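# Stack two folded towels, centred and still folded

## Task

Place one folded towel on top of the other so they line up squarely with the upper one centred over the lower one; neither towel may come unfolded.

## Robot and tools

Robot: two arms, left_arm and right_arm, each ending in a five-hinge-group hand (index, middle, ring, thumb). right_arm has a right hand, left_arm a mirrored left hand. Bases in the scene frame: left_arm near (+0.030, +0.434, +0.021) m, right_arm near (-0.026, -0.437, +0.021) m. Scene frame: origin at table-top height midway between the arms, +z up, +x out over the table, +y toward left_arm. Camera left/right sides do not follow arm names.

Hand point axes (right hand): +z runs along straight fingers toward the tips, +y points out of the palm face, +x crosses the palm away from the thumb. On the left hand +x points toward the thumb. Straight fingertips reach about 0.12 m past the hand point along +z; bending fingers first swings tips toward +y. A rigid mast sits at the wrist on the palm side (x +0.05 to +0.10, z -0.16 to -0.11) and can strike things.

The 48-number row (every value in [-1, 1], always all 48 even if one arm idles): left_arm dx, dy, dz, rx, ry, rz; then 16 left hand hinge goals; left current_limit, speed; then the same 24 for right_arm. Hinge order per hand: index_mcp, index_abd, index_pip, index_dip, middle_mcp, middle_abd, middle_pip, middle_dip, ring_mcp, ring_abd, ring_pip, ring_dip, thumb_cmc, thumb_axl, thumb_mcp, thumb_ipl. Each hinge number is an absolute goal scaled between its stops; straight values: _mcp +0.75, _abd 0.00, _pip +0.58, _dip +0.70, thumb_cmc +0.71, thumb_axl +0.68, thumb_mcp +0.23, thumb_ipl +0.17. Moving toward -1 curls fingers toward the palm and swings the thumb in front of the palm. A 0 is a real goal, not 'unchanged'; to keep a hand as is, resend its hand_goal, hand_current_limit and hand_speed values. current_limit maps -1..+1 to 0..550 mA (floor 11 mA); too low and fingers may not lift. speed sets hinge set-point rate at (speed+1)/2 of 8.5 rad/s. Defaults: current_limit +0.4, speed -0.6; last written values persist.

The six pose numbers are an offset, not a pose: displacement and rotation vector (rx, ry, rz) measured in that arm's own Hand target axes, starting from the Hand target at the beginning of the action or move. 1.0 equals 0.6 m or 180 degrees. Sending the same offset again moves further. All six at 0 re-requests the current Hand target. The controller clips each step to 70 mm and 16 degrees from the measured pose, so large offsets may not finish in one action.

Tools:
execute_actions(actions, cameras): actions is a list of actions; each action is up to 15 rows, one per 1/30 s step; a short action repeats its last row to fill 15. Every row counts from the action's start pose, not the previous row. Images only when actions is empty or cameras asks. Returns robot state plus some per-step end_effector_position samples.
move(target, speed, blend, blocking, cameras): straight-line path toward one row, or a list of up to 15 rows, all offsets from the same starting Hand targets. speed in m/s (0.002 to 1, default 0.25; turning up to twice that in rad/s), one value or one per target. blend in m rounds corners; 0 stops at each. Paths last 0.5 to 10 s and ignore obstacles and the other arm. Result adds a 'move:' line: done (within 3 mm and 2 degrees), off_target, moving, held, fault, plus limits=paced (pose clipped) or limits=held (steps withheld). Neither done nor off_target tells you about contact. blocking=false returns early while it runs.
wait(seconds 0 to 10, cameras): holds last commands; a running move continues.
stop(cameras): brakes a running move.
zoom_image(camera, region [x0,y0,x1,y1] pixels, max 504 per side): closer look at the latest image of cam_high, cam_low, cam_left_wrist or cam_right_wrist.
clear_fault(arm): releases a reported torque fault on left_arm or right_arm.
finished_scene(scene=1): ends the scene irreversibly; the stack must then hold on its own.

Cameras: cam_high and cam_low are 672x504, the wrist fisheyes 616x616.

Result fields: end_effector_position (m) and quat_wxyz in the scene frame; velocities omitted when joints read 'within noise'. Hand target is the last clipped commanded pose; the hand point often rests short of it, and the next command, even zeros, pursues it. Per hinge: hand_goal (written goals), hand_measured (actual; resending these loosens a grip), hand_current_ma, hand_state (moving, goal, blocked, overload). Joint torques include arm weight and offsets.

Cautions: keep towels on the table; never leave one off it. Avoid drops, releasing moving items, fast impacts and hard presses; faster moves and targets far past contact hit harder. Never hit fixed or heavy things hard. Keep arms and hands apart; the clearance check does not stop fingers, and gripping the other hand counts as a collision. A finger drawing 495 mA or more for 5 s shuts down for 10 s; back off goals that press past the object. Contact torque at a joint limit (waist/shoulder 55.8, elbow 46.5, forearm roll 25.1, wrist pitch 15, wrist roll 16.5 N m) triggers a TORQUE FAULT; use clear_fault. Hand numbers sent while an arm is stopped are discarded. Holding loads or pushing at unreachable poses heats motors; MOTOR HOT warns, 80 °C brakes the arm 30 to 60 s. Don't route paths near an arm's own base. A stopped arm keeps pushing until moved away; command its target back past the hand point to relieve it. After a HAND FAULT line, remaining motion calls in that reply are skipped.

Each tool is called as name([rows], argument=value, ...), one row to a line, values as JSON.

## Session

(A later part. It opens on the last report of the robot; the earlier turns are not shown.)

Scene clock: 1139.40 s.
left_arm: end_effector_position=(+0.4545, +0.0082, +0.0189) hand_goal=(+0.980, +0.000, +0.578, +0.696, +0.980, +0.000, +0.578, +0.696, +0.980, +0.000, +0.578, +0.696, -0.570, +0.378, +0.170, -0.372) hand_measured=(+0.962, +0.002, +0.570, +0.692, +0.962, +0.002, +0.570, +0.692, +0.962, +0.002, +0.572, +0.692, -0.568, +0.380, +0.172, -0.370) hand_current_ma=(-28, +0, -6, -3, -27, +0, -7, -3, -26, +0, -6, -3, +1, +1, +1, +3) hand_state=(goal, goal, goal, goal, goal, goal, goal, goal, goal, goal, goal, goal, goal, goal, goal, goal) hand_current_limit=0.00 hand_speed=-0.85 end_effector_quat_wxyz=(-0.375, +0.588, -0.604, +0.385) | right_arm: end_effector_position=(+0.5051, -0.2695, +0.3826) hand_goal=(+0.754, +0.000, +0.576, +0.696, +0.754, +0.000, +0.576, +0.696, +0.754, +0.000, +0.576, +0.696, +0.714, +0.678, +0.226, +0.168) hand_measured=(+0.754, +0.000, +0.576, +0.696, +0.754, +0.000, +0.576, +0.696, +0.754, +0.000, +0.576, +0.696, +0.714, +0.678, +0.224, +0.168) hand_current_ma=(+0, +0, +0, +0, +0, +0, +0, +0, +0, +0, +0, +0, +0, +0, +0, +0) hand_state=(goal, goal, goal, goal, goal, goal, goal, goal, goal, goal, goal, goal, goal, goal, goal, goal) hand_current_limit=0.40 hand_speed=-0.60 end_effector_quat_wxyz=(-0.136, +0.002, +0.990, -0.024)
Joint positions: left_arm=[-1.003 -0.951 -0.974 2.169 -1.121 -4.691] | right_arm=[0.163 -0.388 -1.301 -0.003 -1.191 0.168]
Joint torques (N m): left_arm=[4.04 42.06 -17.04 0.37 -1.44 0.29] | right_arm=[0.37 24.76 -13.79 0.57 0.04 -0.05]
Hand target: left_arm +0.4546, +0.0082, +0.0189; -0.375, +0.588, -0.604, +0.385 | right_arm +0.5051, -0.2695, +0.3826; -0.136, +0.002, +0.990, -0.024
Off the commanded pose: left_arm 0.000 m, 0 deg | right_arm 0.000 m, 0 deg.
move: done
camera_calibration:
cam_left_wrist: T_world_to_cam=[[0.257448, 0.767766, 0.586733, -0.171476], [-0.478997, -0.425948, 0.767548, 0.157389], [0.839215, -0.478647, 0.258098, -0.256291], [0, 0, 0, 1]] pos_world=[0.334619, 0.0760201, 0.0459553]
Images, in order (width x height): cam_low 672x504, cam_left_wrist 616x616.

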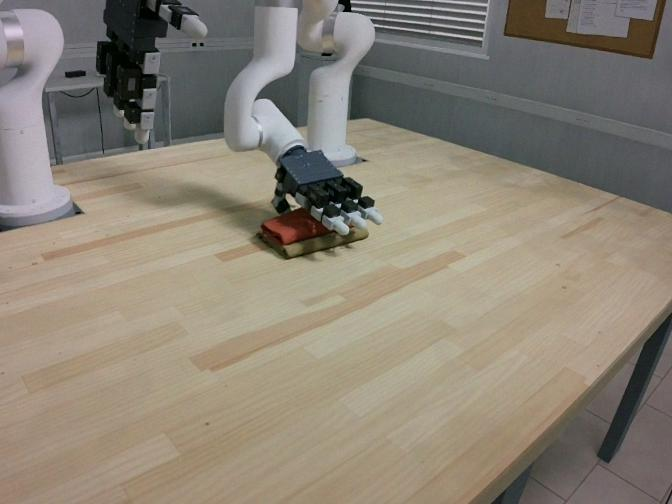

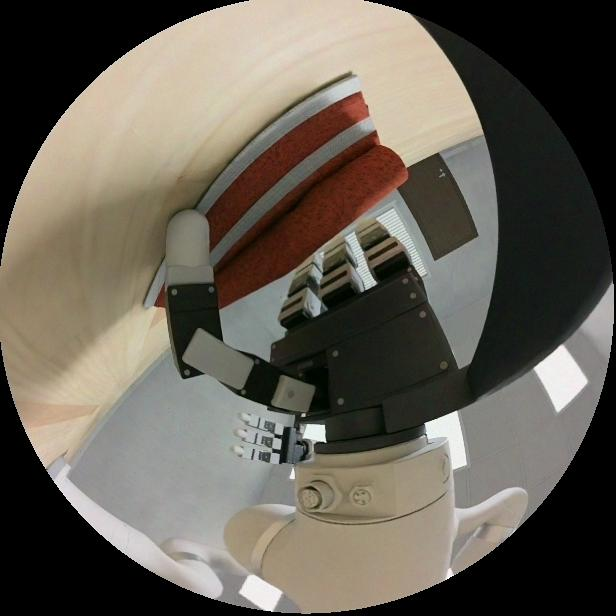

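move([
  [-0.0005,-0.0055,0.0165,0,0,0,0.98,0,0.577,0.696,0.98,0,0.577,0.696,0.98,0,0.577,0.696,-0.571,0.377,0.169,-0.373,0,-0.85,0,0,0,0,0,0,0.754,0,0.576,0.696,0.754,0,0.576,0.696,0.754,0,0.576,0.696,0.714,0.678,0.226,0.168,0.4,-0.6],
], cameras=["cam_low","cam_left_wrist"], speed=[0.03])

zoom_image(camera="cam_left_wrist", region=[80, 50, 400, 370])

zoom_image(camera="cam_low", region=[230, 130, 390, 270])

Scene clock: 1153.90 s.
left_arm: end_effector_position=(+0.4649, +0.0082, +0.0177) hand_goal=(+0.980, +0.000, +0.578, +0.696, +0.980, +0.000, +0.578, +0.696, +0.980, +0.000, +0.578, +0.696, -0.570, +0.378, +0.170, -0.372) hand_measured=(+0.962, +0.002, +0.570, +0.692, +0.962, +0.002, +0.570, +0.692, +0.962, +0.002, +0.572, +0.692, -0.574, +0.366, +0.206, -0.376) hand_current_ma=(-28, +0, -6, -3, -27, +0, -7, -3, -26, +0, -6, -3, -3, -18, +94, -6) hand_state=(goal, goal, goal, goal, goal, goal, goal, goal, goal, goal, goal, goal, goal, goal, blocked, goal) hand_current_limit=0.00 hand_speed=-0.85 end_effector_quat_wxyz=(-0.375, +0.588, -0.604, +0.385) | right_arm: end_effector_position=(+0.5051, -0.2695, +0.3826) hand_goal=(+0.754, +0.000, +0.576, +0.696, +0.754, +0.000, +0.576, +0.696, +0.754, +0.000, +0.576, +0.696, +0.714, +0.678, +0.226, +0.168) hand_measured=(+0.754, +0.000, +0.576, +0.696, +0.754, +0.000, +0.576, +0.696, +0.754, +0.000, +0.576, +0.696, +0.714, +0.678, +0.224, +0.168) hand_current_ma=(+0, +0, +0, +0, +0, +0, +0, +0, +0, +0, +0, +0, +0, +0, +0, +0) hand_state=(goal, goal, goal, goal, goal, goal, goal, goal, goal, goal, goal, goal, goal, goal, goal, goal) hand_current_limit=0.40 hand_speed=-0.60 end_effector_quat_wxyz=(-0.136, +0.002, +0.990, -0.024)
Joint positions: left_arm=[-0.985 -0.959 -0.991 2.184 -1.115 -4.683] | right_arm=[0.163 -0.388 -1.301 -0.003 -1.191 0.168]
Joint torques (N m): left_arm=[4.86 35.95 -15.53 0.65 -0.79 0.51] | right_arm=[-0.31 25.08 -13.94 0.68 0.12 -0.04]
Hand target: left_arm +0.4650, +0.0082, +0.0177; -0.375, +0.588, -0.604, +0.385 | right_arm +0.5051, -0.2695, +0.3826; -0.136, +0.002, +0.990, -0.024
Off the commanded pose: left_arm 0.000 m, 0 deg | right_arm 0.000 m, 0 deg.
move: done
camera_calibration:
cam_left_wrist: T_world_to_cam=[[0.257387, 0.767783, 0.586738, -0.17343], [-0.479068, -0.425932, 0.767513, 0.163317], [0.839194, -0.478635, 0.258191, -0.264707], [0, 0, 0, 1]] pos_world=[0.345019, 0.0760199, 0.0447553]
Images, in order (width x height): cam_low 672x504, cam_left_wrist 616x616.

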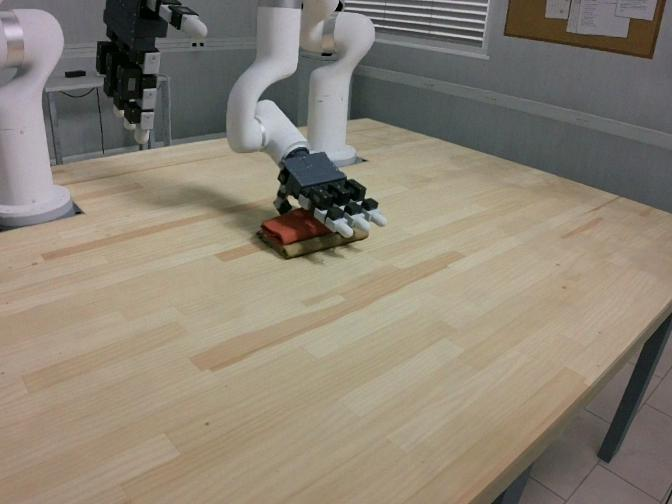

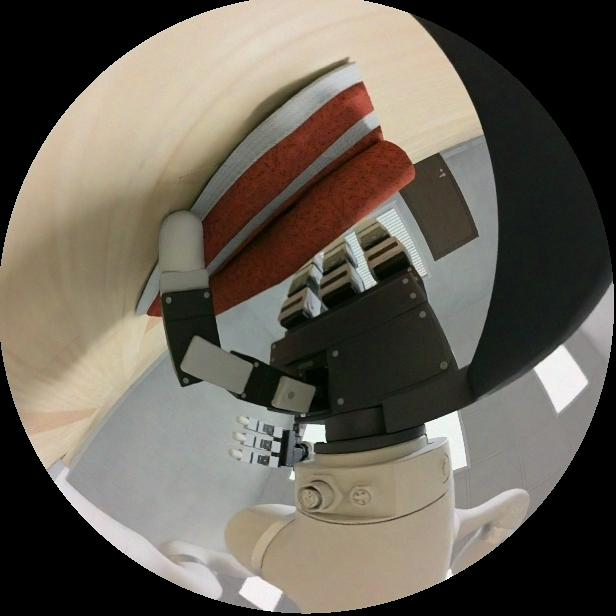

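Scaled by 1.575 from the camera's 616x616 image, which has a finer 880x880 frame.

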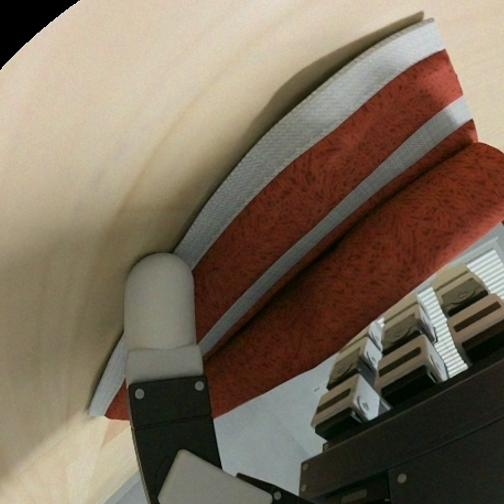

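Scaled by 3.150 from the camera's 672x504 image, which has a finer 960x720 frame.

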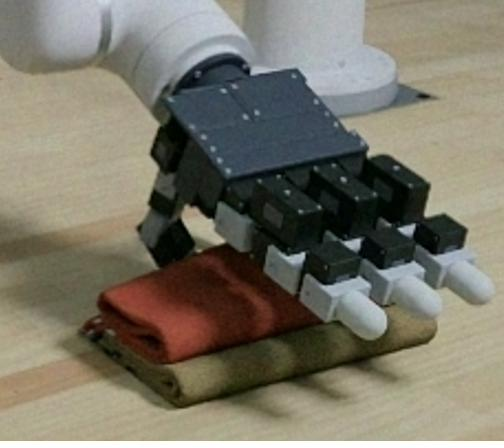

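move([
  [0.0,-0.0151,-0.0070,0,0,0,0.98,0,0.577,0.696,0.98,0,0.577,0.696,0.98,0,0.577,0.696,-0.571,0.377,0.169,-0.373,0,-0.85,0,0,0,0,0,0,0.754,0,0.576,0.696,0.754,0,0.576,0.696,0.754,0,0.576,0.696,0.714,0.678,0.226,0.168,0.4,-0.6],
], cameras=["cam_low","cam_left_wrist"], speed=[0.03])

zoom_image(camera="cam_left_wrist", region=[80, 50, 400, 370])

zoom_image(camera="cam_low", region=[230, 130, 390, 270])

Scene clock: 1162.50 s.
left_arm: end_effector_position=(+0.4650, +0.0082, +0.0276) hand_goal=(+0.980, +0.000, +0.578, +0.696, +0.980, +0.000, +0.578, +0.696, +0.980, +0.000, +0.578, +0.696, -0.570, +0.378, +0.170, -0.372) hand_measured=(+0.962, +0.002, +0.570, +0.692, +0.962, +0.002, +0.570, +0.692, +0.962, +0.002, +0.572, +0.692, -0.572, +0.376, +0.172, -0.374) hand_current_ma=(-28, +0, -6, -3, -27, +0, -7, -3, -26, +0, -6, -3, -1, -2, +2, -1) hand_state=(goal, goal, goal, goal, goal, goal, goal, goal, goal, goal, goal, goal, goal, goal, goal, goal) hand_current_limit=0.00 hand_speed=-0.85 end_effector_quat_wxyz=(-0.375, +0.588, -0.604, +0.385) | right_arm: end_effector_position=(+0.5051, -0.2695, +0.3826) hand_goal=(+0.754, +0.000, +0.576, +0.696, +0.754, +0.000, +0.576, +0.696, +0.754, +0.000, +0.576, +0.696, +0.714, +0.678, +0.226, +0.168) hand_measured=(+0.754, +0.000, +0.576, +0.696, +0.754, +0.000, +0.576, +0.696, +0.754, +0.000, +0.576, +0.696, +0.714, +0.678, +0.224, +0.168) hand_current_ma=(+0, +0, +0, +0, +0, +0, +0, +0, +0, +0, +0, +0, +0, +0, +0, +0) hand_state=(goal, goal, goal, goal, goal, goal, goal, goal, goal, goal, goal, goal, goal, goal, goal, goal) hand_current_limit=0.40 hand_speed=-0.60 end_effector_quat_wxyz=(-0.136, +0.002, +0.990, -0.024)
Joint positions: left_arm=[-0.985 -0.935 -0.98 2.178 -1.107 -4.671] | right_arm=[0.163 -0.388 -1.301 -0.003 -1.191 0.168]
Joint torques (N m): left_arm=[3.3 46.06 -13.27 -1.03 -1.19 0.17] | right_arm=[1.09 25.24 -14.07 0.77 0.04 -0.02]
Hand target: left_arm +0.4650, +0.0082, +0.0277; -0.375, +0.588, -0.604, +0.385 | right_arm +0.5051, -0.2695, +0.3826; -0.136, +0.002, +0.990, -0.024
Off the commanded pose: left_arm 0.000 m, 0 deg | right_arm 0.000 m, 0 deg.
move: done
camera_calibration:
cam_left_wrist: T_world_to_cam=[[0.257448, 0.767766, 0.586733, -0.179284], [-0.478997, -0.425948, 0.767548, 0.155741], [0.839215, -0.478647, 0.258098, -0.267349], [0, 0, 0, 1]] pos_world=[0.345119, 0.0760201, 0.0546553]
Images, in order (width x height): cam_low 672x504, cam_left_wrist 616x616.

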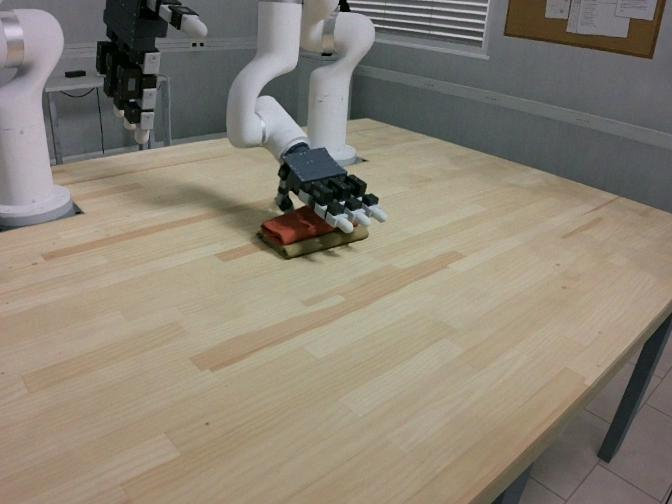

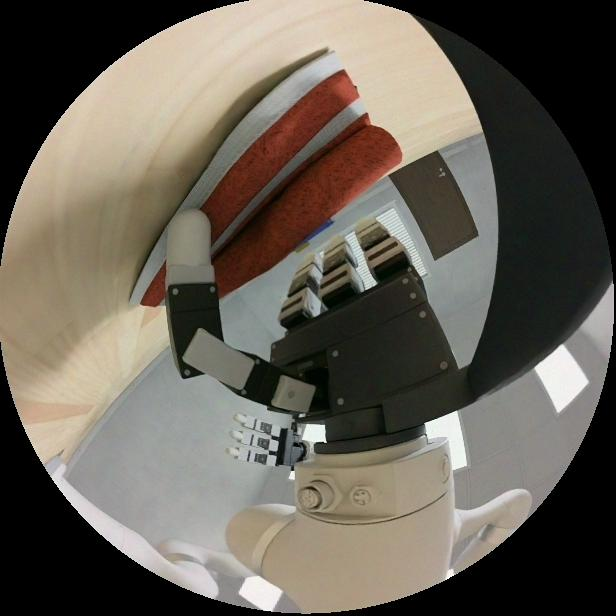

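Scaled by 1.575 from the camera's 616x616 image, which has a finer 880x880 frame.

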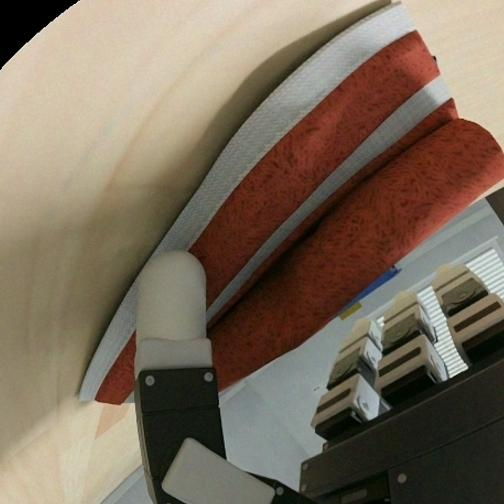

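Scaled by 3.150 from the camera's 672x504 image, which has a finer 960x720 frame.

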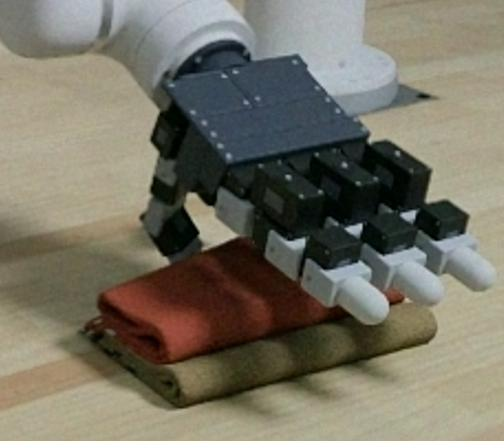

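move([
  [0.0015,-0.0121,-0.0608,0,0,0,0.98,0,0.577,0.696,0.98,0,0.577,0.696,0.98,0,0.577,0.696,-0.571,0.377,0.169,-0.373,0,-0.6,0,0,0,0,0,0,0.754,0,0.576,0.696,0.754,0,0.576,0.696,0.754,0,0.576,0.696,0.714,0.678,0.226,0.168,0.4,-0.6],
  [0.0267,-0.0977,-0.1533,0,0,0,0.685,0,-0.299,0.406,0.685,0,-0.299,0.406,0.685,0,-0.299,0.406,-0.571,0.677,0.562,0.168,0,-0.6,0,0,0,0,0,0,0.754,0,0.576,0.696,0.754,0,0.576,0.696,0.754,0,0.576,0.696,0.714,0.678,0.226,0.168,0.4,-0.6],
], cameras=["all"], speed=[0.06,0.15])

zoom_image(camera="cam_left_wrist", region=[80, 0, 400, 320])

zoom_image(camera="cam_low", region=[230, 130, 390, 270])

zoom_image(camera="cam_right_wrist", region=[340, 30, 480, 170])

Scene clock: 1203.83 s.
left_arm: end_effector_position=(+0.4060, -0.0063, +0.1197) hand_goal=(+0.686, +0.000, -0.298, +0.406, +0.686, +0.000, -0.298, +0.406, +0.686, +0.000, -0.298, +0.406, -0.570, +0.678, +0.562, +0.168) hand_measured=(+0.680, +0.002, -0.296, +0.410, +0.680, +0.002, -0.296, +0.410, +0.680, +0.002, -0.296, +0.410, -0.572, +0.676, +0.552, +0.164) hand_current_ma=(-5, +0, +1, +2, -5, +0, +1, +2, -5, +0, +1, +2, -1, -2, -15, -4) hand_state=(goal, goal, goal, goal, goal, goal, goal, goal, goal, goal, goal, goal, goal, goal, goal, goal) hand_current_limit=0.00 hand_speed=-0.60 end_effector_quat_wxyz=(-0.375, +0.588, -0.604, +0.385) | right_arm: end_effector_position=(+0.5051, -0.2695, +0.3826) hand_goal=(+0.754, +0.000, +0.576, +0.696, +0.754, +0.000, +0.576, +0.696, +0.754, +0.000, +0.576, +0.696, +0.714, +0.678, +0.226, +0.168) hand_measured=(+0.754, +0.000, +0.576, +0.696, +0.754, +0.000, +0.576, +0.696, +0.754, +0.000, +0.576, +0.696, +0.714, +0.678, +0.224, +0.168) hand_current_ma=(+0, +0, +0, +0, +0, +0, +0, +0, +0, +0, +0, +0, +0, +0, +0, +0) hand_state=(goal, goal, goal, goal, goal, goal, goal, goal, goal, goal, goal, goal, goal, goal, goal, goal) hand_current_limit=0.40 hand_speed=-0.60 end_effector_quat_wxyz=(-0.136, +0.002, +0.990, -0.024)
Joint positions: left_arm=[-1.108 -0.689 -0.852 1.999 -1.06 -4.548] | right_arm=[0.163 -0.388 -1.301 -0.003 -1.191 0.168]
Joint torques (N m): left_arm=[-2.01 42.95 -18.47 -1.06 -2.1 0.32] | right_arm=[0.65 24.65 -14.02 0.71 0.06 0.02]
Hand target: left_arm +0.4061, -0.0063, +0.1197; -0.375, +0.588, -0.604, +0.385 | right_arm +0.5051, -0.2695, +0.3826; -0.136, +0.002, +0.990, -0.024
Off the commanded pose: left_arm 0.000 m, 0 deg | right_arm 0.000 m, 0 deg.
move: done
camera_calibration:
cam_left_wrist: T_world_to_cam=[[0.257448, 0.767766, 0.586733, -0.207077], [-0.478997, -0.425948, 0.767548, 0.0506551], [0.839215, -0.478647, 0.258098, -0.248498], [0, 0, 0, 1]] pos_world=[0.286119, 0.0616201, 0.146755]
cam_right_wrist: T_world_to_cam=[[0.786465, 0.575305, -0.224715, -0.118815], [0.576936, -0.554408, 0.599814, -0.716338], [0.220492, -0.601379, -0.767936, 0.146666], [0, 0, 0, 1]] pos_world=[0.474386, -0.240586, 0.515601]

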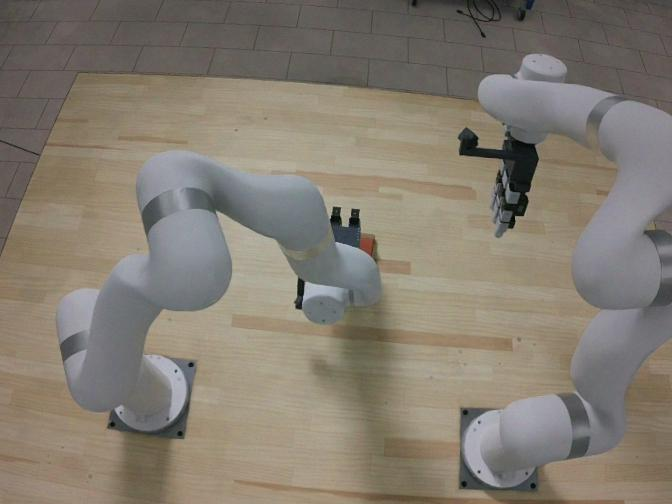

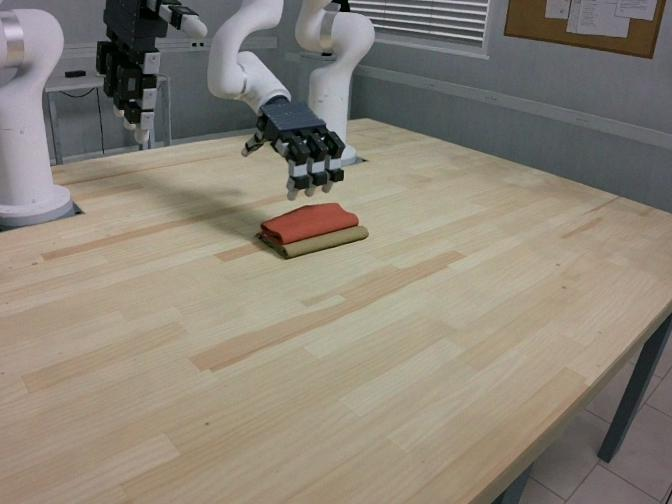

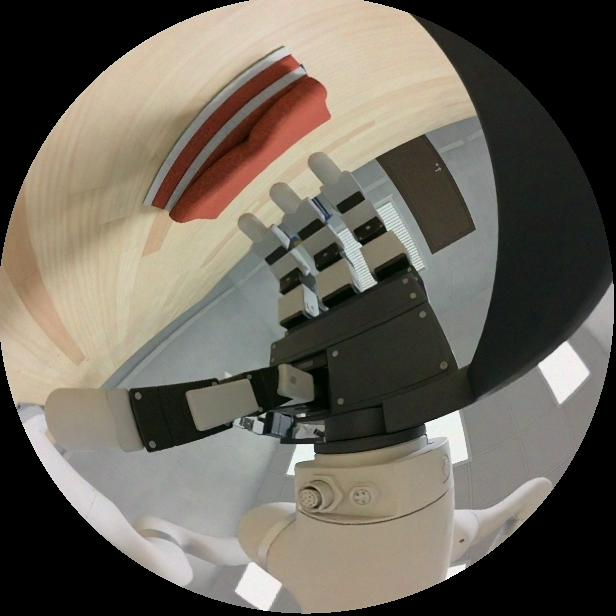

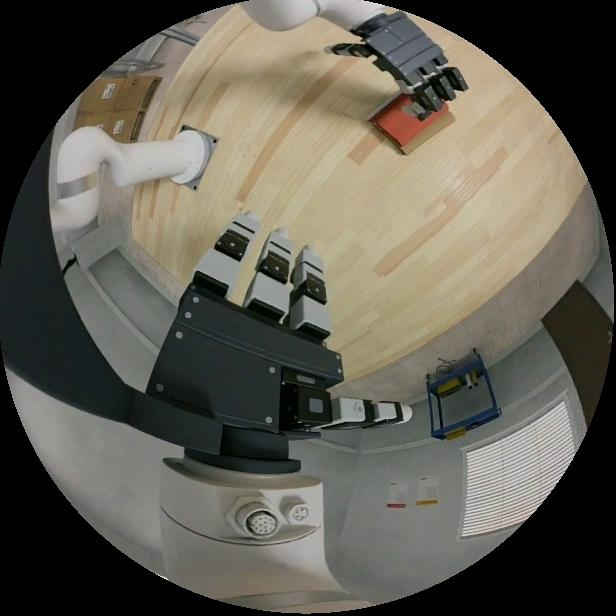

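Scaled by 1.575 from the camera's 616x616 image, which has a finer 880x880 frame.

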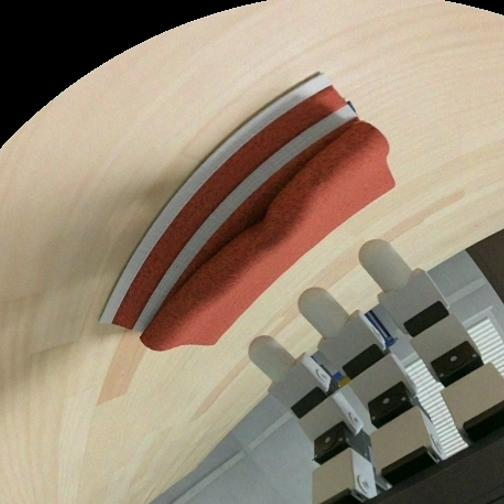

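Scaled by 3.150 from the camera's 672x504 image, which has a finer 960x720 frame.

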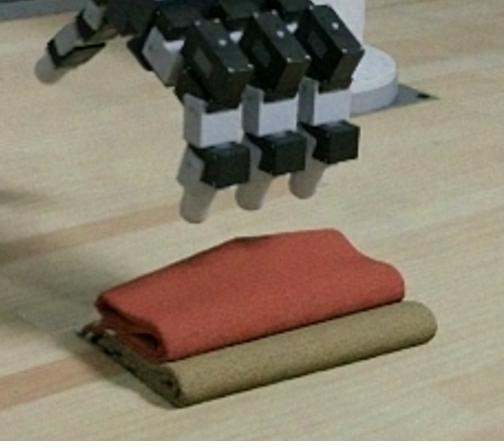

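Scaled by 3.600 from the camera's 616x616 image, which has a finer 880x880 frame.

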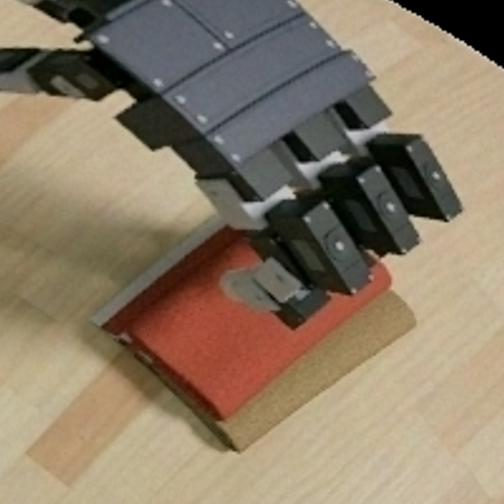

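move([
  [0,0.0600,0.0280,0,0,0,0.685,0,-0.299,0.406,0.685,0,-0.299,0.406,0.685,0,-0.299,0.406,-0.571,0.677,0.562,0.168,-0.2,-0.6,0,0,0,0,0,0,0.754,0,0.576,0.696,0.754,0,0.576,0.696,0.754,0,0.576,0.696,0.714,0.678,0.226,0.168,0.4,-0.6],
], cameras=["cam_left_wrist"], speed=[0.05])

zoom_image(camera="cam_left_wrist", region=[80, 0, 400, 320])

move([
  [-0.0006,-0.0084,0.0181,0,0,0,0.685,0,-0.299,0.406,0.685,0,-0.299,0.406,0.685,0,-0.299,0.406,-0.571,0.677,0.562,0.168,-0.2,-0.6,0,0,0,0,0,0,0.754,0,0.576,0.696,0.754,0,0.576,0.696,0.754,0,0.576,0.696,0.714,0.678,0.226,0.168,0.4,-0.6],
], cameras=["cam_left_wrist", "cam_low"], speed=[0.03])

zoom_image(camera="cam_left_wrist", region=[80, 0, 400, 320])

zoom_image(camera="cam_low", region=[230, 130, 390, 270])

Scene clock: 1216.17 s.
left_arm: end_effector_position=(+0.4060, -0.0063, +0.0801) hand_goal=(+0.686, +0.000, -0.298, +0.406, +0.686, +0.000, -0.298, +0.406, +0.686, +0.000, -0.298, +0.406, -0.570, +0.678, +0.562, +0.168) hand_measured=(+0.680, +0.002, -0.296, +0.410, +0.680, +0.002, -0.296, +0.410, +0.680, +0.002, -0.296, +0.410, -0.572, +0.676, +0.552, +0.164) hand_current_ma=(-5, +0, +1, +2, -5, +0, +1, +2, -5, +0, +1, +2, -1, -2, -15, -4) hand_state=(goal, goal, goal, goal, goal, goal, goal, goal, goal, goal, goal, goal, goal, goal, goal, goal) hand_current_limit=-0.20 hand_speed=-0.60 end_effector_quat_wxyz=(-0.375, +0.588, -0.604, +0.385) | right_arm: end_effector_position=(+0.5051, -0.2695, +0.3826) hand_goal=(+0.754, +0.000, +0.576, +0.696, +0.754, +0.000, +0.576, +0.696, +0.754, +0.000, +0.576, +0.696, +0.714, +0.678, +0.226, +0.168) hand_measured=(+0.754, +0.000, +0.576, +0.696, +0.754, +0.000, +0.576, +0.696, +0.754, +0.000, +0.576, +0.696, +0.714, +0.678, +0.224, +0.168) hand_current_ma=(+0, +0, +0, +0, +0, +0, +0, +0, +0, +0, +0, +0, +0, +0, +0, +0) hand_state=(goal, goal, goal, goal, goal, goal, goal, goal, goal, goal, goal, goal, goal, goal, goal, goal) hand_current_limit=0.40 hand_speed=-0.60 end_effector_quat_wxyz=(-0.136, +0.002, +0.990, -0.024)
Joint positions: left_arm=[-1.108 -0.786 -0.88 2.033 -1.09 -4.62] | right_arm=[0.163 -0.388 -1.301 -0.003 -1.191 0.168]
Joint torques (N m): left_arm=[0.13 38.73 -19.1 0.24 -2.1 -0.32] | right_arm=[1.07 24.03 -13.94 0.84 0.03 0.04]
Hand target: left_arm +0.4060, -0.0063, +0.0800; -0.375, +0.588, -0.604, +0.385 | right_arm +0.5051, -0.2695, +0.3826; -0.136, +0.002, +0.990, -0.024
Off the commanded pose: left_arm 0.000 m, 0 deg | right_arm 0.000 m, 0 deg.
move: done
camera_calibration:
cam_left_wrist: T_world_to_cam=[[0.257485, 0.767799, 0.586674, -0.183771], [-0.478977, -0.425889, 0.767593, 0.080993], [0.839216, -0.478647, 0.258098, -0.238326], [0, 0, 0, 1]] pos_world=[0.286119, 0.0615198, 0.107155]
Images, in order (width x height): cam_left_wrist 616x616.

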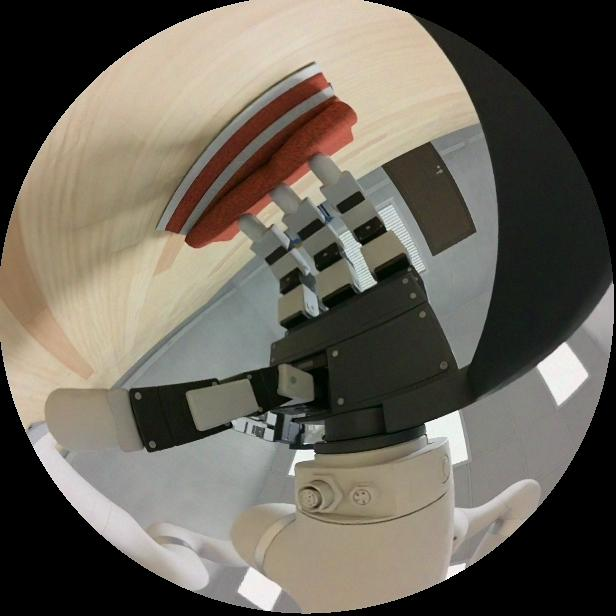

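Scaled by 1.575 from the camera's 616x616 image, which has a finer 880x880 frame.

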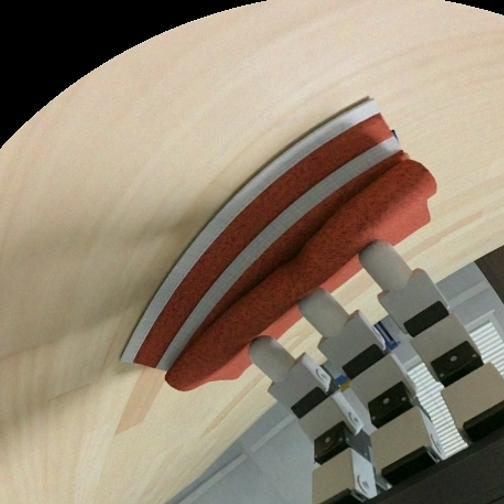

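Scene clock: 1217.00 s.
left_arm: end_effector_position=(+0.4179, -0.0062, +0.0799) hand_goal=(+0.686, +0.000, -0.298, +0.406, +0.686, +0.000, -0.298, +0.406, +0.686, +0.000, -0.298, +0.406, -0.570, +0.678, +0.562, +0.168) hand_measured=(+0.680, +0.002, -0.296, +0.410, +0.680, +0.002, -0.296, +0.410, +0.680, +0.002, -0.296, +0.410, -0.572, +0.676, +0.552, +0.164) hand_current_ma=(-5, +0, +1, +2, -5, +0, +1, +2, -5, +0, +1, +2, -1, -2, -15, -4) hand_state=(goal, goal, goal, goal, goal, goal, goal, goal, goal, goal, goal, goal, goal, goal, goal, goal) hand_current_limit=-0.20 hand_speed=-0.60 end_effector_quat_wxyz=(-0.375, +0.588, -0.604, +0.385) | right_arm: end_effector_position=(+0.5051, -0.2695, +0.3826) hand_goal=(+0.754, +0.000, +0.576, +0.696, +0.754, +0.000, +0.576, +0.696, +0.754, +0.000, +0.576, +0.696, +0.714, +0.678, +0.226, +0.168) hand_measured=(+0.754, +0.000, +0.576, +0.696, +0.754, +0.000, +0.576, +0.696, +0.754, +0.000, +0.576, +0.696, +0.714, +0.678, +0.224, +0.168) hand_current_ma=(+0, +0, +0, +0, +0, +0, +0, +0, +0, +0, +0, +0, +0, +0, +0, +0) hand_state=(goal, goal, goal, goal, goal, goal, goal, goal, goal, goal, goal, goal, goal, goal, goal, goal) hand_current_limit=0.40 hand_speed=-0.60 end_effector_quat_wxyz=(-0.136, +0.002, +0.990, -0.024)
Joint positions: left_arm=[-1.085 -0.793 -0.896 2.052 -1.084 -4.612] | right_arm=[0.163 -0.388 -1.301 -0.003 -1.191 0.168]
Joint torques (N m): left_arm=[3.08 37.07 -18.5 0.99 -1.15 0.3] | right_arm=[0.79 24.77 -14.17 0.67 -0.02 -0.06]
Hand target: left_arm +0.4180, -0.0062, +0.0799; -0.375, +0.588, -0.604, +0.385 | right_arm +0.5051, -0.2695, +0.3826; -0.136, +0.002, +0.990, -0.024
Off the commanded pose: left_arm 0.000 m, 0 deg | right_arm 0.000 m, 0 deg.
move: done
camera_calibration:
cam_left_wrist: T_world_to_cam=[[0.257448, 0.767766, 0.586733, -0.186847], [-0.478997, -0.425948, 0.767548, 0.0868268], [0.839215, -0.478647, 0.258098, -0.248238], [0, 0, 0, 1]] pos_world=[0.298019, 0.0616201, 0.107055]
Images, in order (width x height): cam_low 672x504, cam_left_wrist 616x616.

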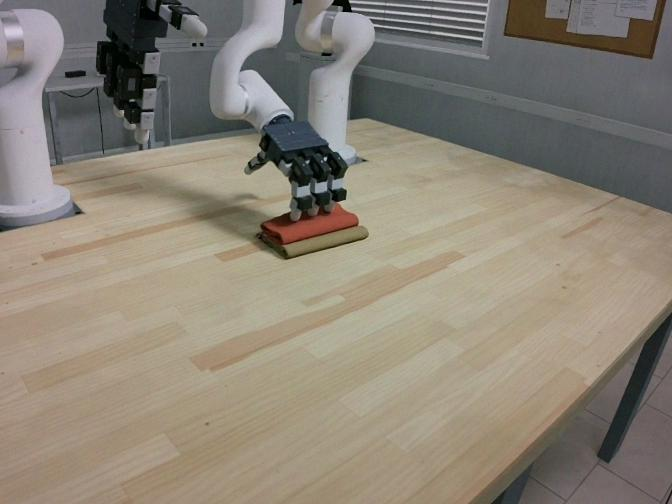

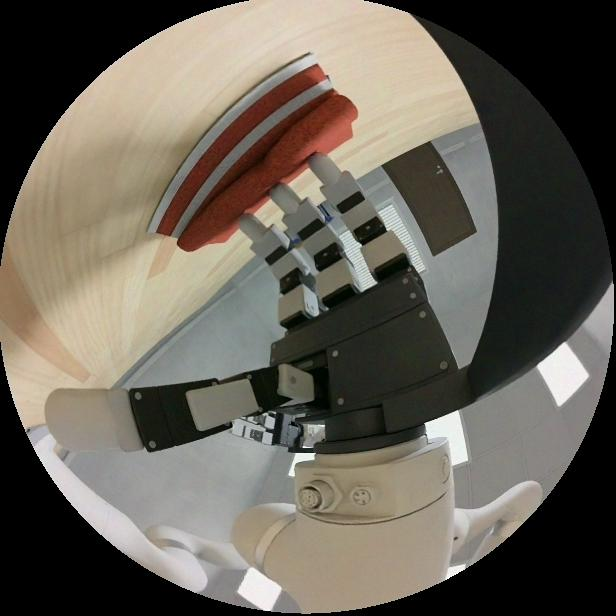

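Scaled by 1.575 from the camera's 616x616 image, which has a finer 880x880 frame.

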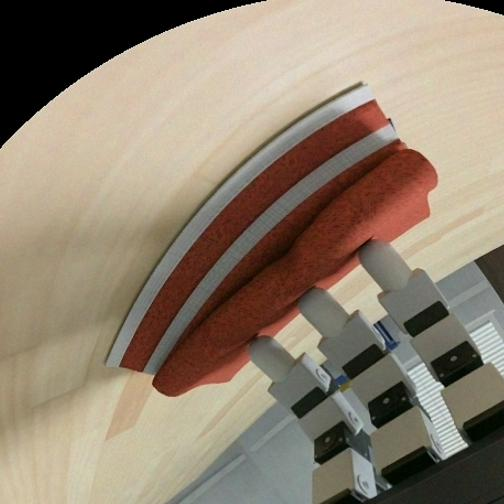

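Scaled by 3.150 from the camera's 672x504 image, which has a finer 960x720 frame.

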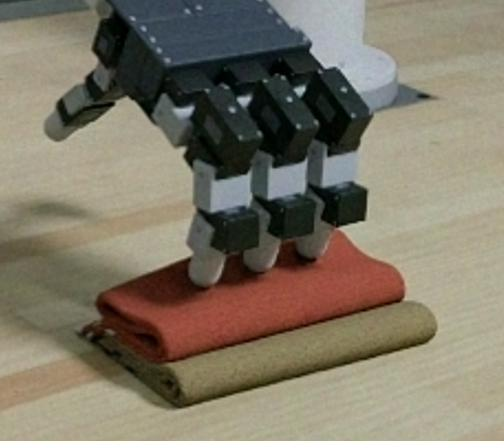

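move([
  [0,-0.0453,-0.0211,0,0,0,0.685,0,-0.299,0.406,0.685,0,-0.299,0.406,0.685,0,-0.299,0.406,-0.571,0.677,0.562,0.168,0,-0.6,0,0,0,0,0,0,0.754,0,0.576,0.696,0.754,0,0.576,0.696,0.754,0,0.576,0.696,0.714,0.678,0.226,0.168,0.4,-0.6],
  [0.0042,0.004,-0.1663,0,0.0176,0.0082,0.685,0,-0.299,0.696,0.685,0,-0.299,0.696,0.685,0,-0.299,0.696,-0.571,0.677,0.562,0.168,0,-0.6,0,0,0,0,0,0,0.754,0,0.576,0.696,0.754,0,0.576,0.696,0.754,0,0.576,0.696,0.714,0.678,0.226,0.168,0.4,-0.6],
  [0.0042,0.0974,-0.1227,0,0.0176,0.0082,0.685,0,-0.299,0.696,0.685,0,-0.299,0.696,0.685,0,-0.299,0.696,-0.571,0.677,0.562,0.168,0,-0.6,0,0,0,0,0,0,0.754,0,0.576,0.696,0.754,0,0.576,0.696,0.754,0,0.576,0.696,0.714,0.678,0.226,0.168,0.4,-0.6],
], cameras=["cam_left_wrist", "cam_low", "cam_right_wrist"], speed=[0.1,0.15,0.08])

zoom_image(camera="cam_left_wrist", region=[80, 50, 400, 370])

zoom_image(camera="cam_low", region=[230, 130, 390, 270])

zoom_image(camera="cam_right_wrist", region=[340, 30, 480, 170])

Scene clock: 1299.70 s.
left_arm: end_effector_position=(+0.3265, -0.0063, +0.0582) hand_goal=(+0.686, +0.000, -0.298, +0.696, +0.686, +0.000, -0.298, +0.696, +0.686, +0.000, -0.298, +0.696, -0.570, +0.678, +0.562, +0.168) hand_measured=(+0.680, +0.002, -0.296, +0.692, +0.680, +0.002, -0.296, +0.692, +0.680, +0.002, -0.296, +0.692, -0.572, +0.676, +0.552, +0.164) hand_current_ma=(-5, +0, +1, -2, -5, +0, +1, -2, -5, +0, +1, -2, -1, -2, -15, -3) hand_state=(goal, goal, goal, goal, goal, goal, goal, goal, goal, goal, goal, goal, goal, goal, goal, goal) hand_current_limit=0.00 hand_speed=-0.60 end_effector_quat_wxyz=(+0.363, -0.570, +0.622, -0.396) | right_arm: end_effector_position=(+0.5051, -0.2695, +0.3826) hand_goal=(+0.754, +0.000, +0.576, +0.696, +0.754, +0.000, +0.576, +0.696, +0.754, +0.000, +0.576, +0.696, +0.714, +0.678, +0.226, +0.168) hand_measured=(+0.754, +0.000, +0.576, +0.696, +0.754, +0.000, +0.576, +0.696, +0.754, +0.000, +0.576, +0.696, +0.714, +0.678, +0.224, +0.168) hand_current_ma=(+0, +0, +0, +0, +0, +0, +0, +0, +0, +0, +0, +0, +0, +0, +0, +0) hand_state=(goal, goal, goal, goal, goal, goal, goal, goal, goal, goal, goal, goal, goal, goal, goal, goal) hand_current_limit=0.40 hand_speed=-0.60 end_effector_quat_wxyz=(-0.136, +0.002, +0.990, -0.024)
Joint positions: left_arm=[-1.259 -0.802 -0.791 1.988 -1.138 -4.723] | right_arm=[0.163 -0.388 -1.301 -0.003 -1.191 0.168]
Joint torques (N m): left_arm=[4.55 37.27 -16.12 1.09 -2.16 -0.38] | right_arm=[1.06 24.85 -13.65 0.93 0.04 0.01]
Hand target: left_arm +0.3266, -0.0063, +0.0582; +0.363, -0.570, +0.622, -0.396 | right_arm +0.5051, -0.2695, +0.3826; -0.136, +0.002, +0.990, -0.024
Off the commanded pose: left_arm 0.000 m, 0 deg | right_arm 0.000 m, 0 deg.
move: done
camera_calibration:
cam_left_wrist: T_world_to_cam=[[0.303786, 0.750682, 0.586678, -0.165717], [-0.504029, -0.395924, 0.767593, 0.068131], [0.808498, -0.528886, 0.25809, -0.156262], [0, 0, 0, 1]] pos_world=[0.21102, 0.0687308, 0.0852554]
cam_right_wrist: T_world_to_cam=[[0.786465, 0.575305, -0.224715, -0.118815], [0.576936, -0.554408, 0.599814, -0.716338], [0.220492, -0.601379, -0.767936, 0.146666], [0, 0, 0, 1]] pos_world=[0.474386, -0.240586, 0.515601]
Images, in order (width x height): cam_low 672x504, cam_left_wrist 616x616, cam_right_wrist 616x616.

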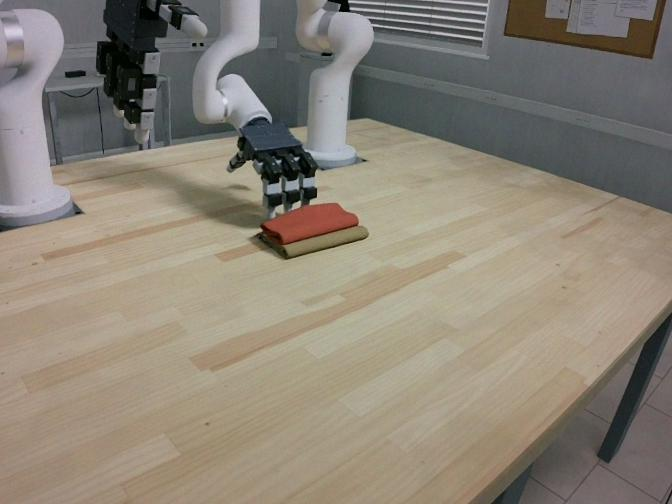

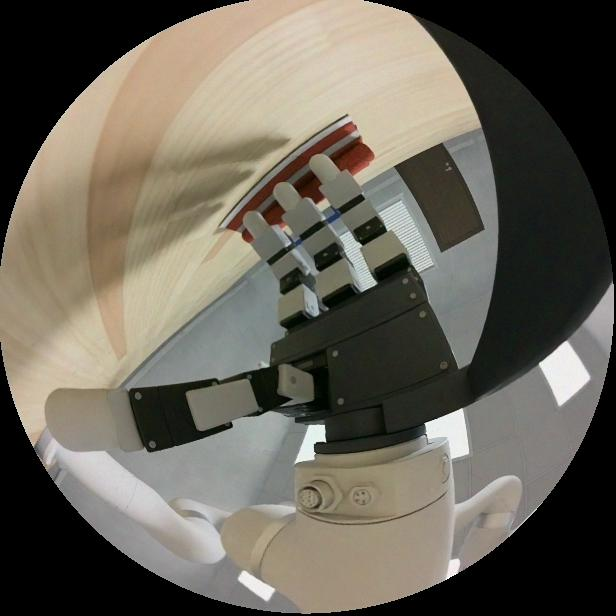

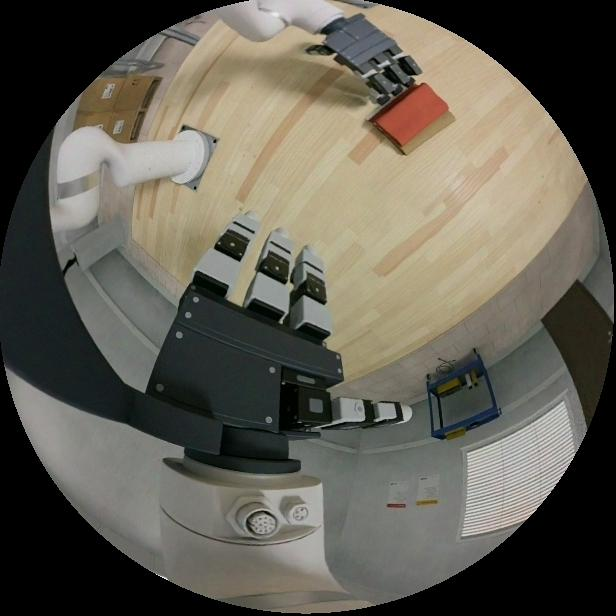

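Scaled by 1.575 from the camera's 616x616 image, which has a finer 880x880 frame.

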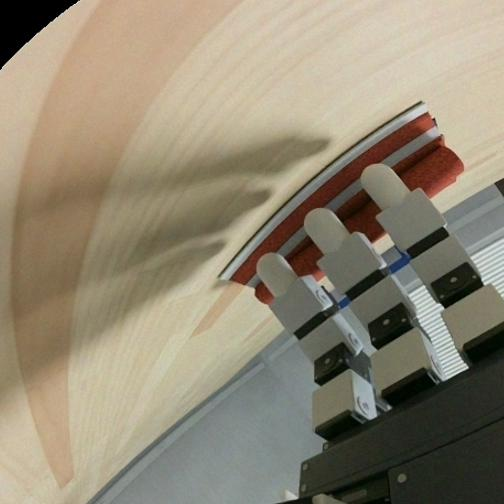

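Scaled by 3.150 from the camera's 672x504 image, which has a finer 960x720 frame.

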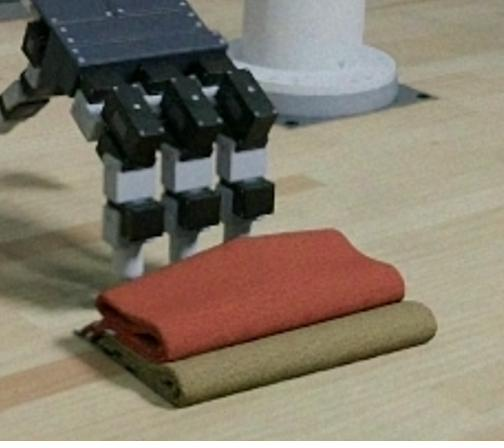

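Scaled by 3.600 from the camera's 616x616 image, which has a finer 880x880 frame.

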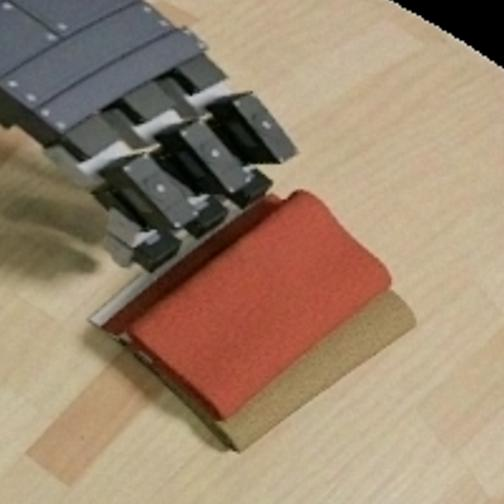

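move([
  [-0.0018,-0.0176,0.0378,0,0,0,0.685,0,-0.299,0.696,0.685,0,-0.299,0.696,0.685,0,-0.299,0.696,-0.571,0.677,0.562,0.168,0,-0.6,0,0,0,0,0,0,0.754,0,0.576,0.696,0.754,0,0.576,0.696,0.754,0,0.576,0.696,0.714,0.678,0.226,0.168,0.4,-0.6],
], cameras=["cam_left_wrist", "cam_low", "cam_right_wrist"], speed=[0.04])

zoom_image(camera="cam_left_wrist", region=[80, 50, 400, 370])

zoom_image(camera="cam_low", region=[230, 130, 390, 270])

zoom_image(camera="cam_right_wrist", region=[340, 30, 480, 170])

Scene clock: 1316.43 s.
left_arm: end_effector_position=(+0.3515, -0.0074, +0.0581) hand_goal=(+0.686, +0.000, -0.298, +0.696, +0.686, +0.000, -0.298, +0.696, +0.686, +0.000, -0.298, +0.696, -0.570, +0.678, +0.562, +0.168) hand_measured=(+0.680, +0.002, -0.296, +0.692, +0.680, +0.002, -0.296, +0.692, +0.680, +0.002, -0.296, +0.692, -0.572, +0.676, +0.552, +0.164) hand_current_ma=(-5, +0, +1, -2, -5, +0, +1, -2, -5, +0, +1, -2, -1, -2, -15, -3) hand_state=(goal, goal, goal, goal, goal, goal, goal, goal, goal, goal, goal, goal, goal, goal, goal, goal) hand_current_limit=0.00 hand_speed=-0.60 end_effector_quat_wxyz=(+0.363, -0.570, +0.622, -0.396) | right_arm: end_effector_position=(+0.5051, -0.2695, +0.3826) hand_goal=(+0.754, +0.000, +0.576, +0.696, +0.754, +0.000, +0.576, +0.696, +0.754, +0.000, +0.576, +0.696, +0.714, +0.678, +0.226, +0.168) hand_measured=(+0.754, +0.000, +0.576, +0.696, +0.754, +0.000, +0.576, +0.696, +0.754, +0.000, +0.576, +0.696, +0.714, +0.678, +0.224, +0.168) hand_current_ma=(+0, +0, +0, +0, +0, +0, +0, +0, +0, +0, +0, +0, +0, +0, +0, +0) hand_state=(goal, goal, goal, goal, goal, goal, goal, goal, goal, goal, goal, goal, goal, goal, goal, goal) hand_current_limit=0.40 hand_speed=-0.60 end_effector_quat_wxyz=(-0.136, +0.002, +0.990, -0.024)
Joint positions: left_arm=[-1.206 -0.811 -0.817 2.034 -1.131 -4.706] | right_arm=[0.163 -0.388 -1.301 -0.003 -1.191 0.168]
Joint torques (N m): left_arm=[2.35 37.91 -16.78 0.82 -1.14 0.26] | right_arm=[0.62 25 -13.96 0.76 0.01 0.08]
Hand target: left_arm +0.3516, -0.0074, +0.0581; +0.363, -0.570, +0.622, -0.396 | right_arm +0.5051, -0.2695, +0.3826; -0.136, +0.002, +0.990, -0.024
Off the commanded pose: left_arm 0.000 m, 0 deg | right_arm 0.000 m, 0 deg.
move: done
camera_calibration:
cam_left_wrist: T_world_to_cam=[[0.303786, 0.750682, 0.586678, -0.172397], [-0.504029, -0.395924, 0.767593, 0.0803226], [0.808498, -0.528886, 0.25809, -0.17695], [0, 0, 0, 1]] pos_world=[0.23592, 0.0676308, 0.0851554]
cam_right_wrist: T_world_to_cam=[[0.786465, 0.575305, -0.224715, -0.118815], [0.576936, -0.554408, 0.599814, -0.716338], [0.220492, -0.601379, -0.767936, 0.146666], [0, 0, 0, 1]] pos_world=[0.474386, -0.240586, 0.515601]
Images, in order (width x height): cam_low 672x504, cam_left_wrist 616x616, cam_right_wrist 616x616.

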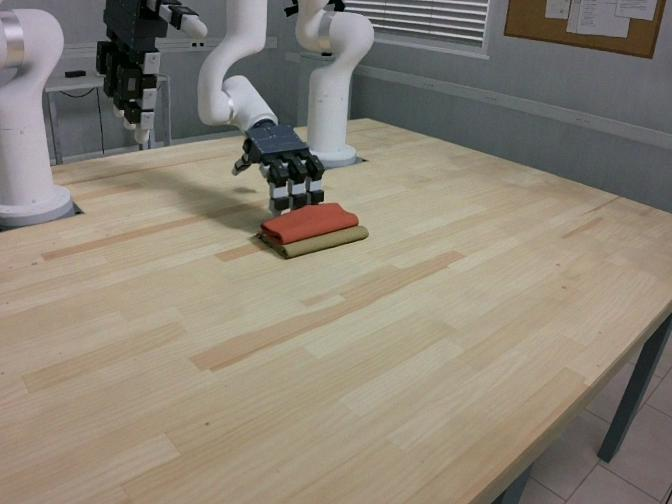

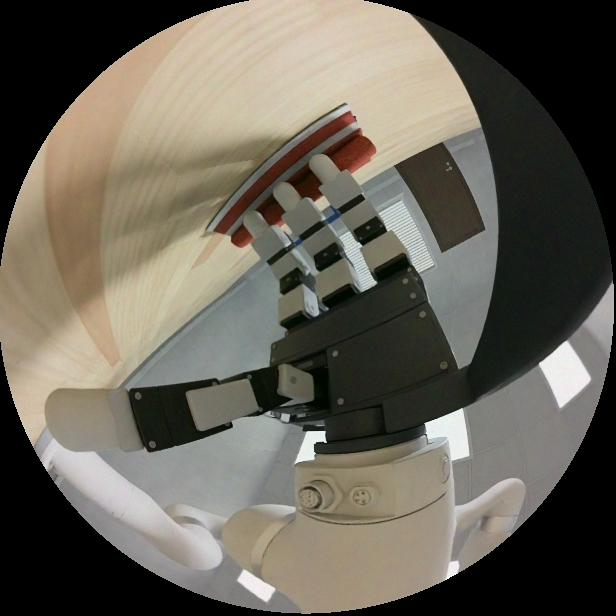

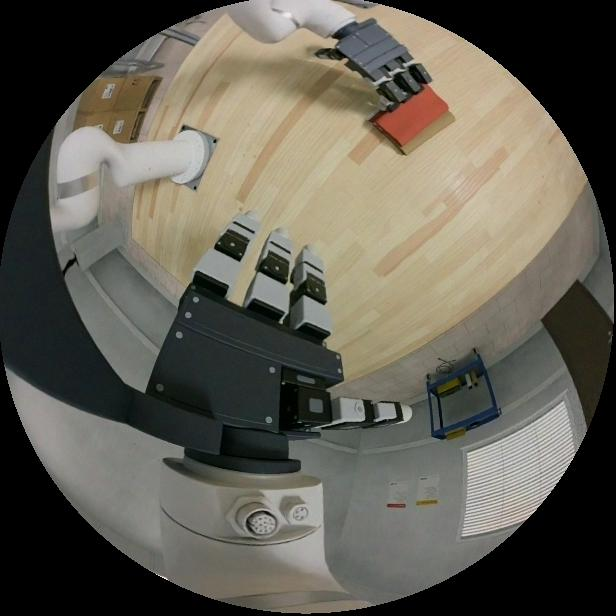

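Scaled by 1.575 from the camera's 616x616 image, which has a finer 880x880 frame.

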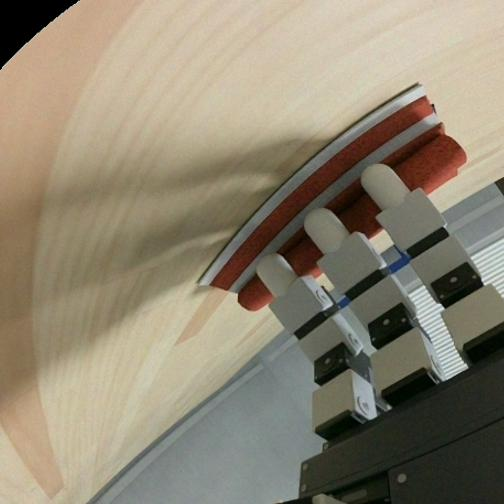

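Scaled by 3.150 from the camera's 672x504 image, which has a finer 960x720 frame.

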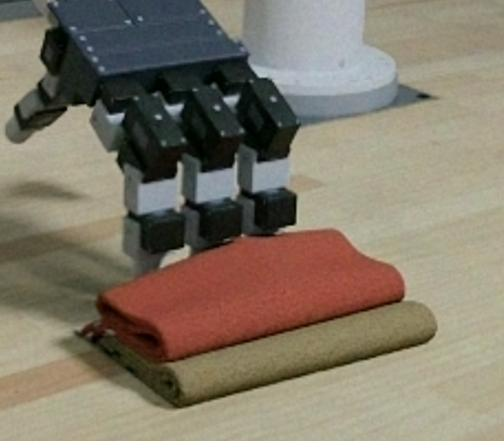

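Scaled by 3.600 from the camera's 616x616 image, which has a finer 880x880 frame.

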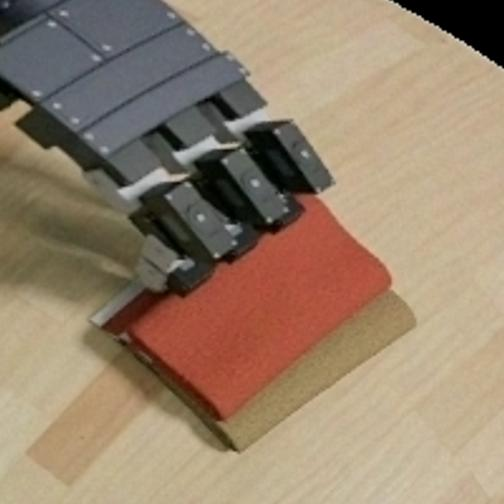

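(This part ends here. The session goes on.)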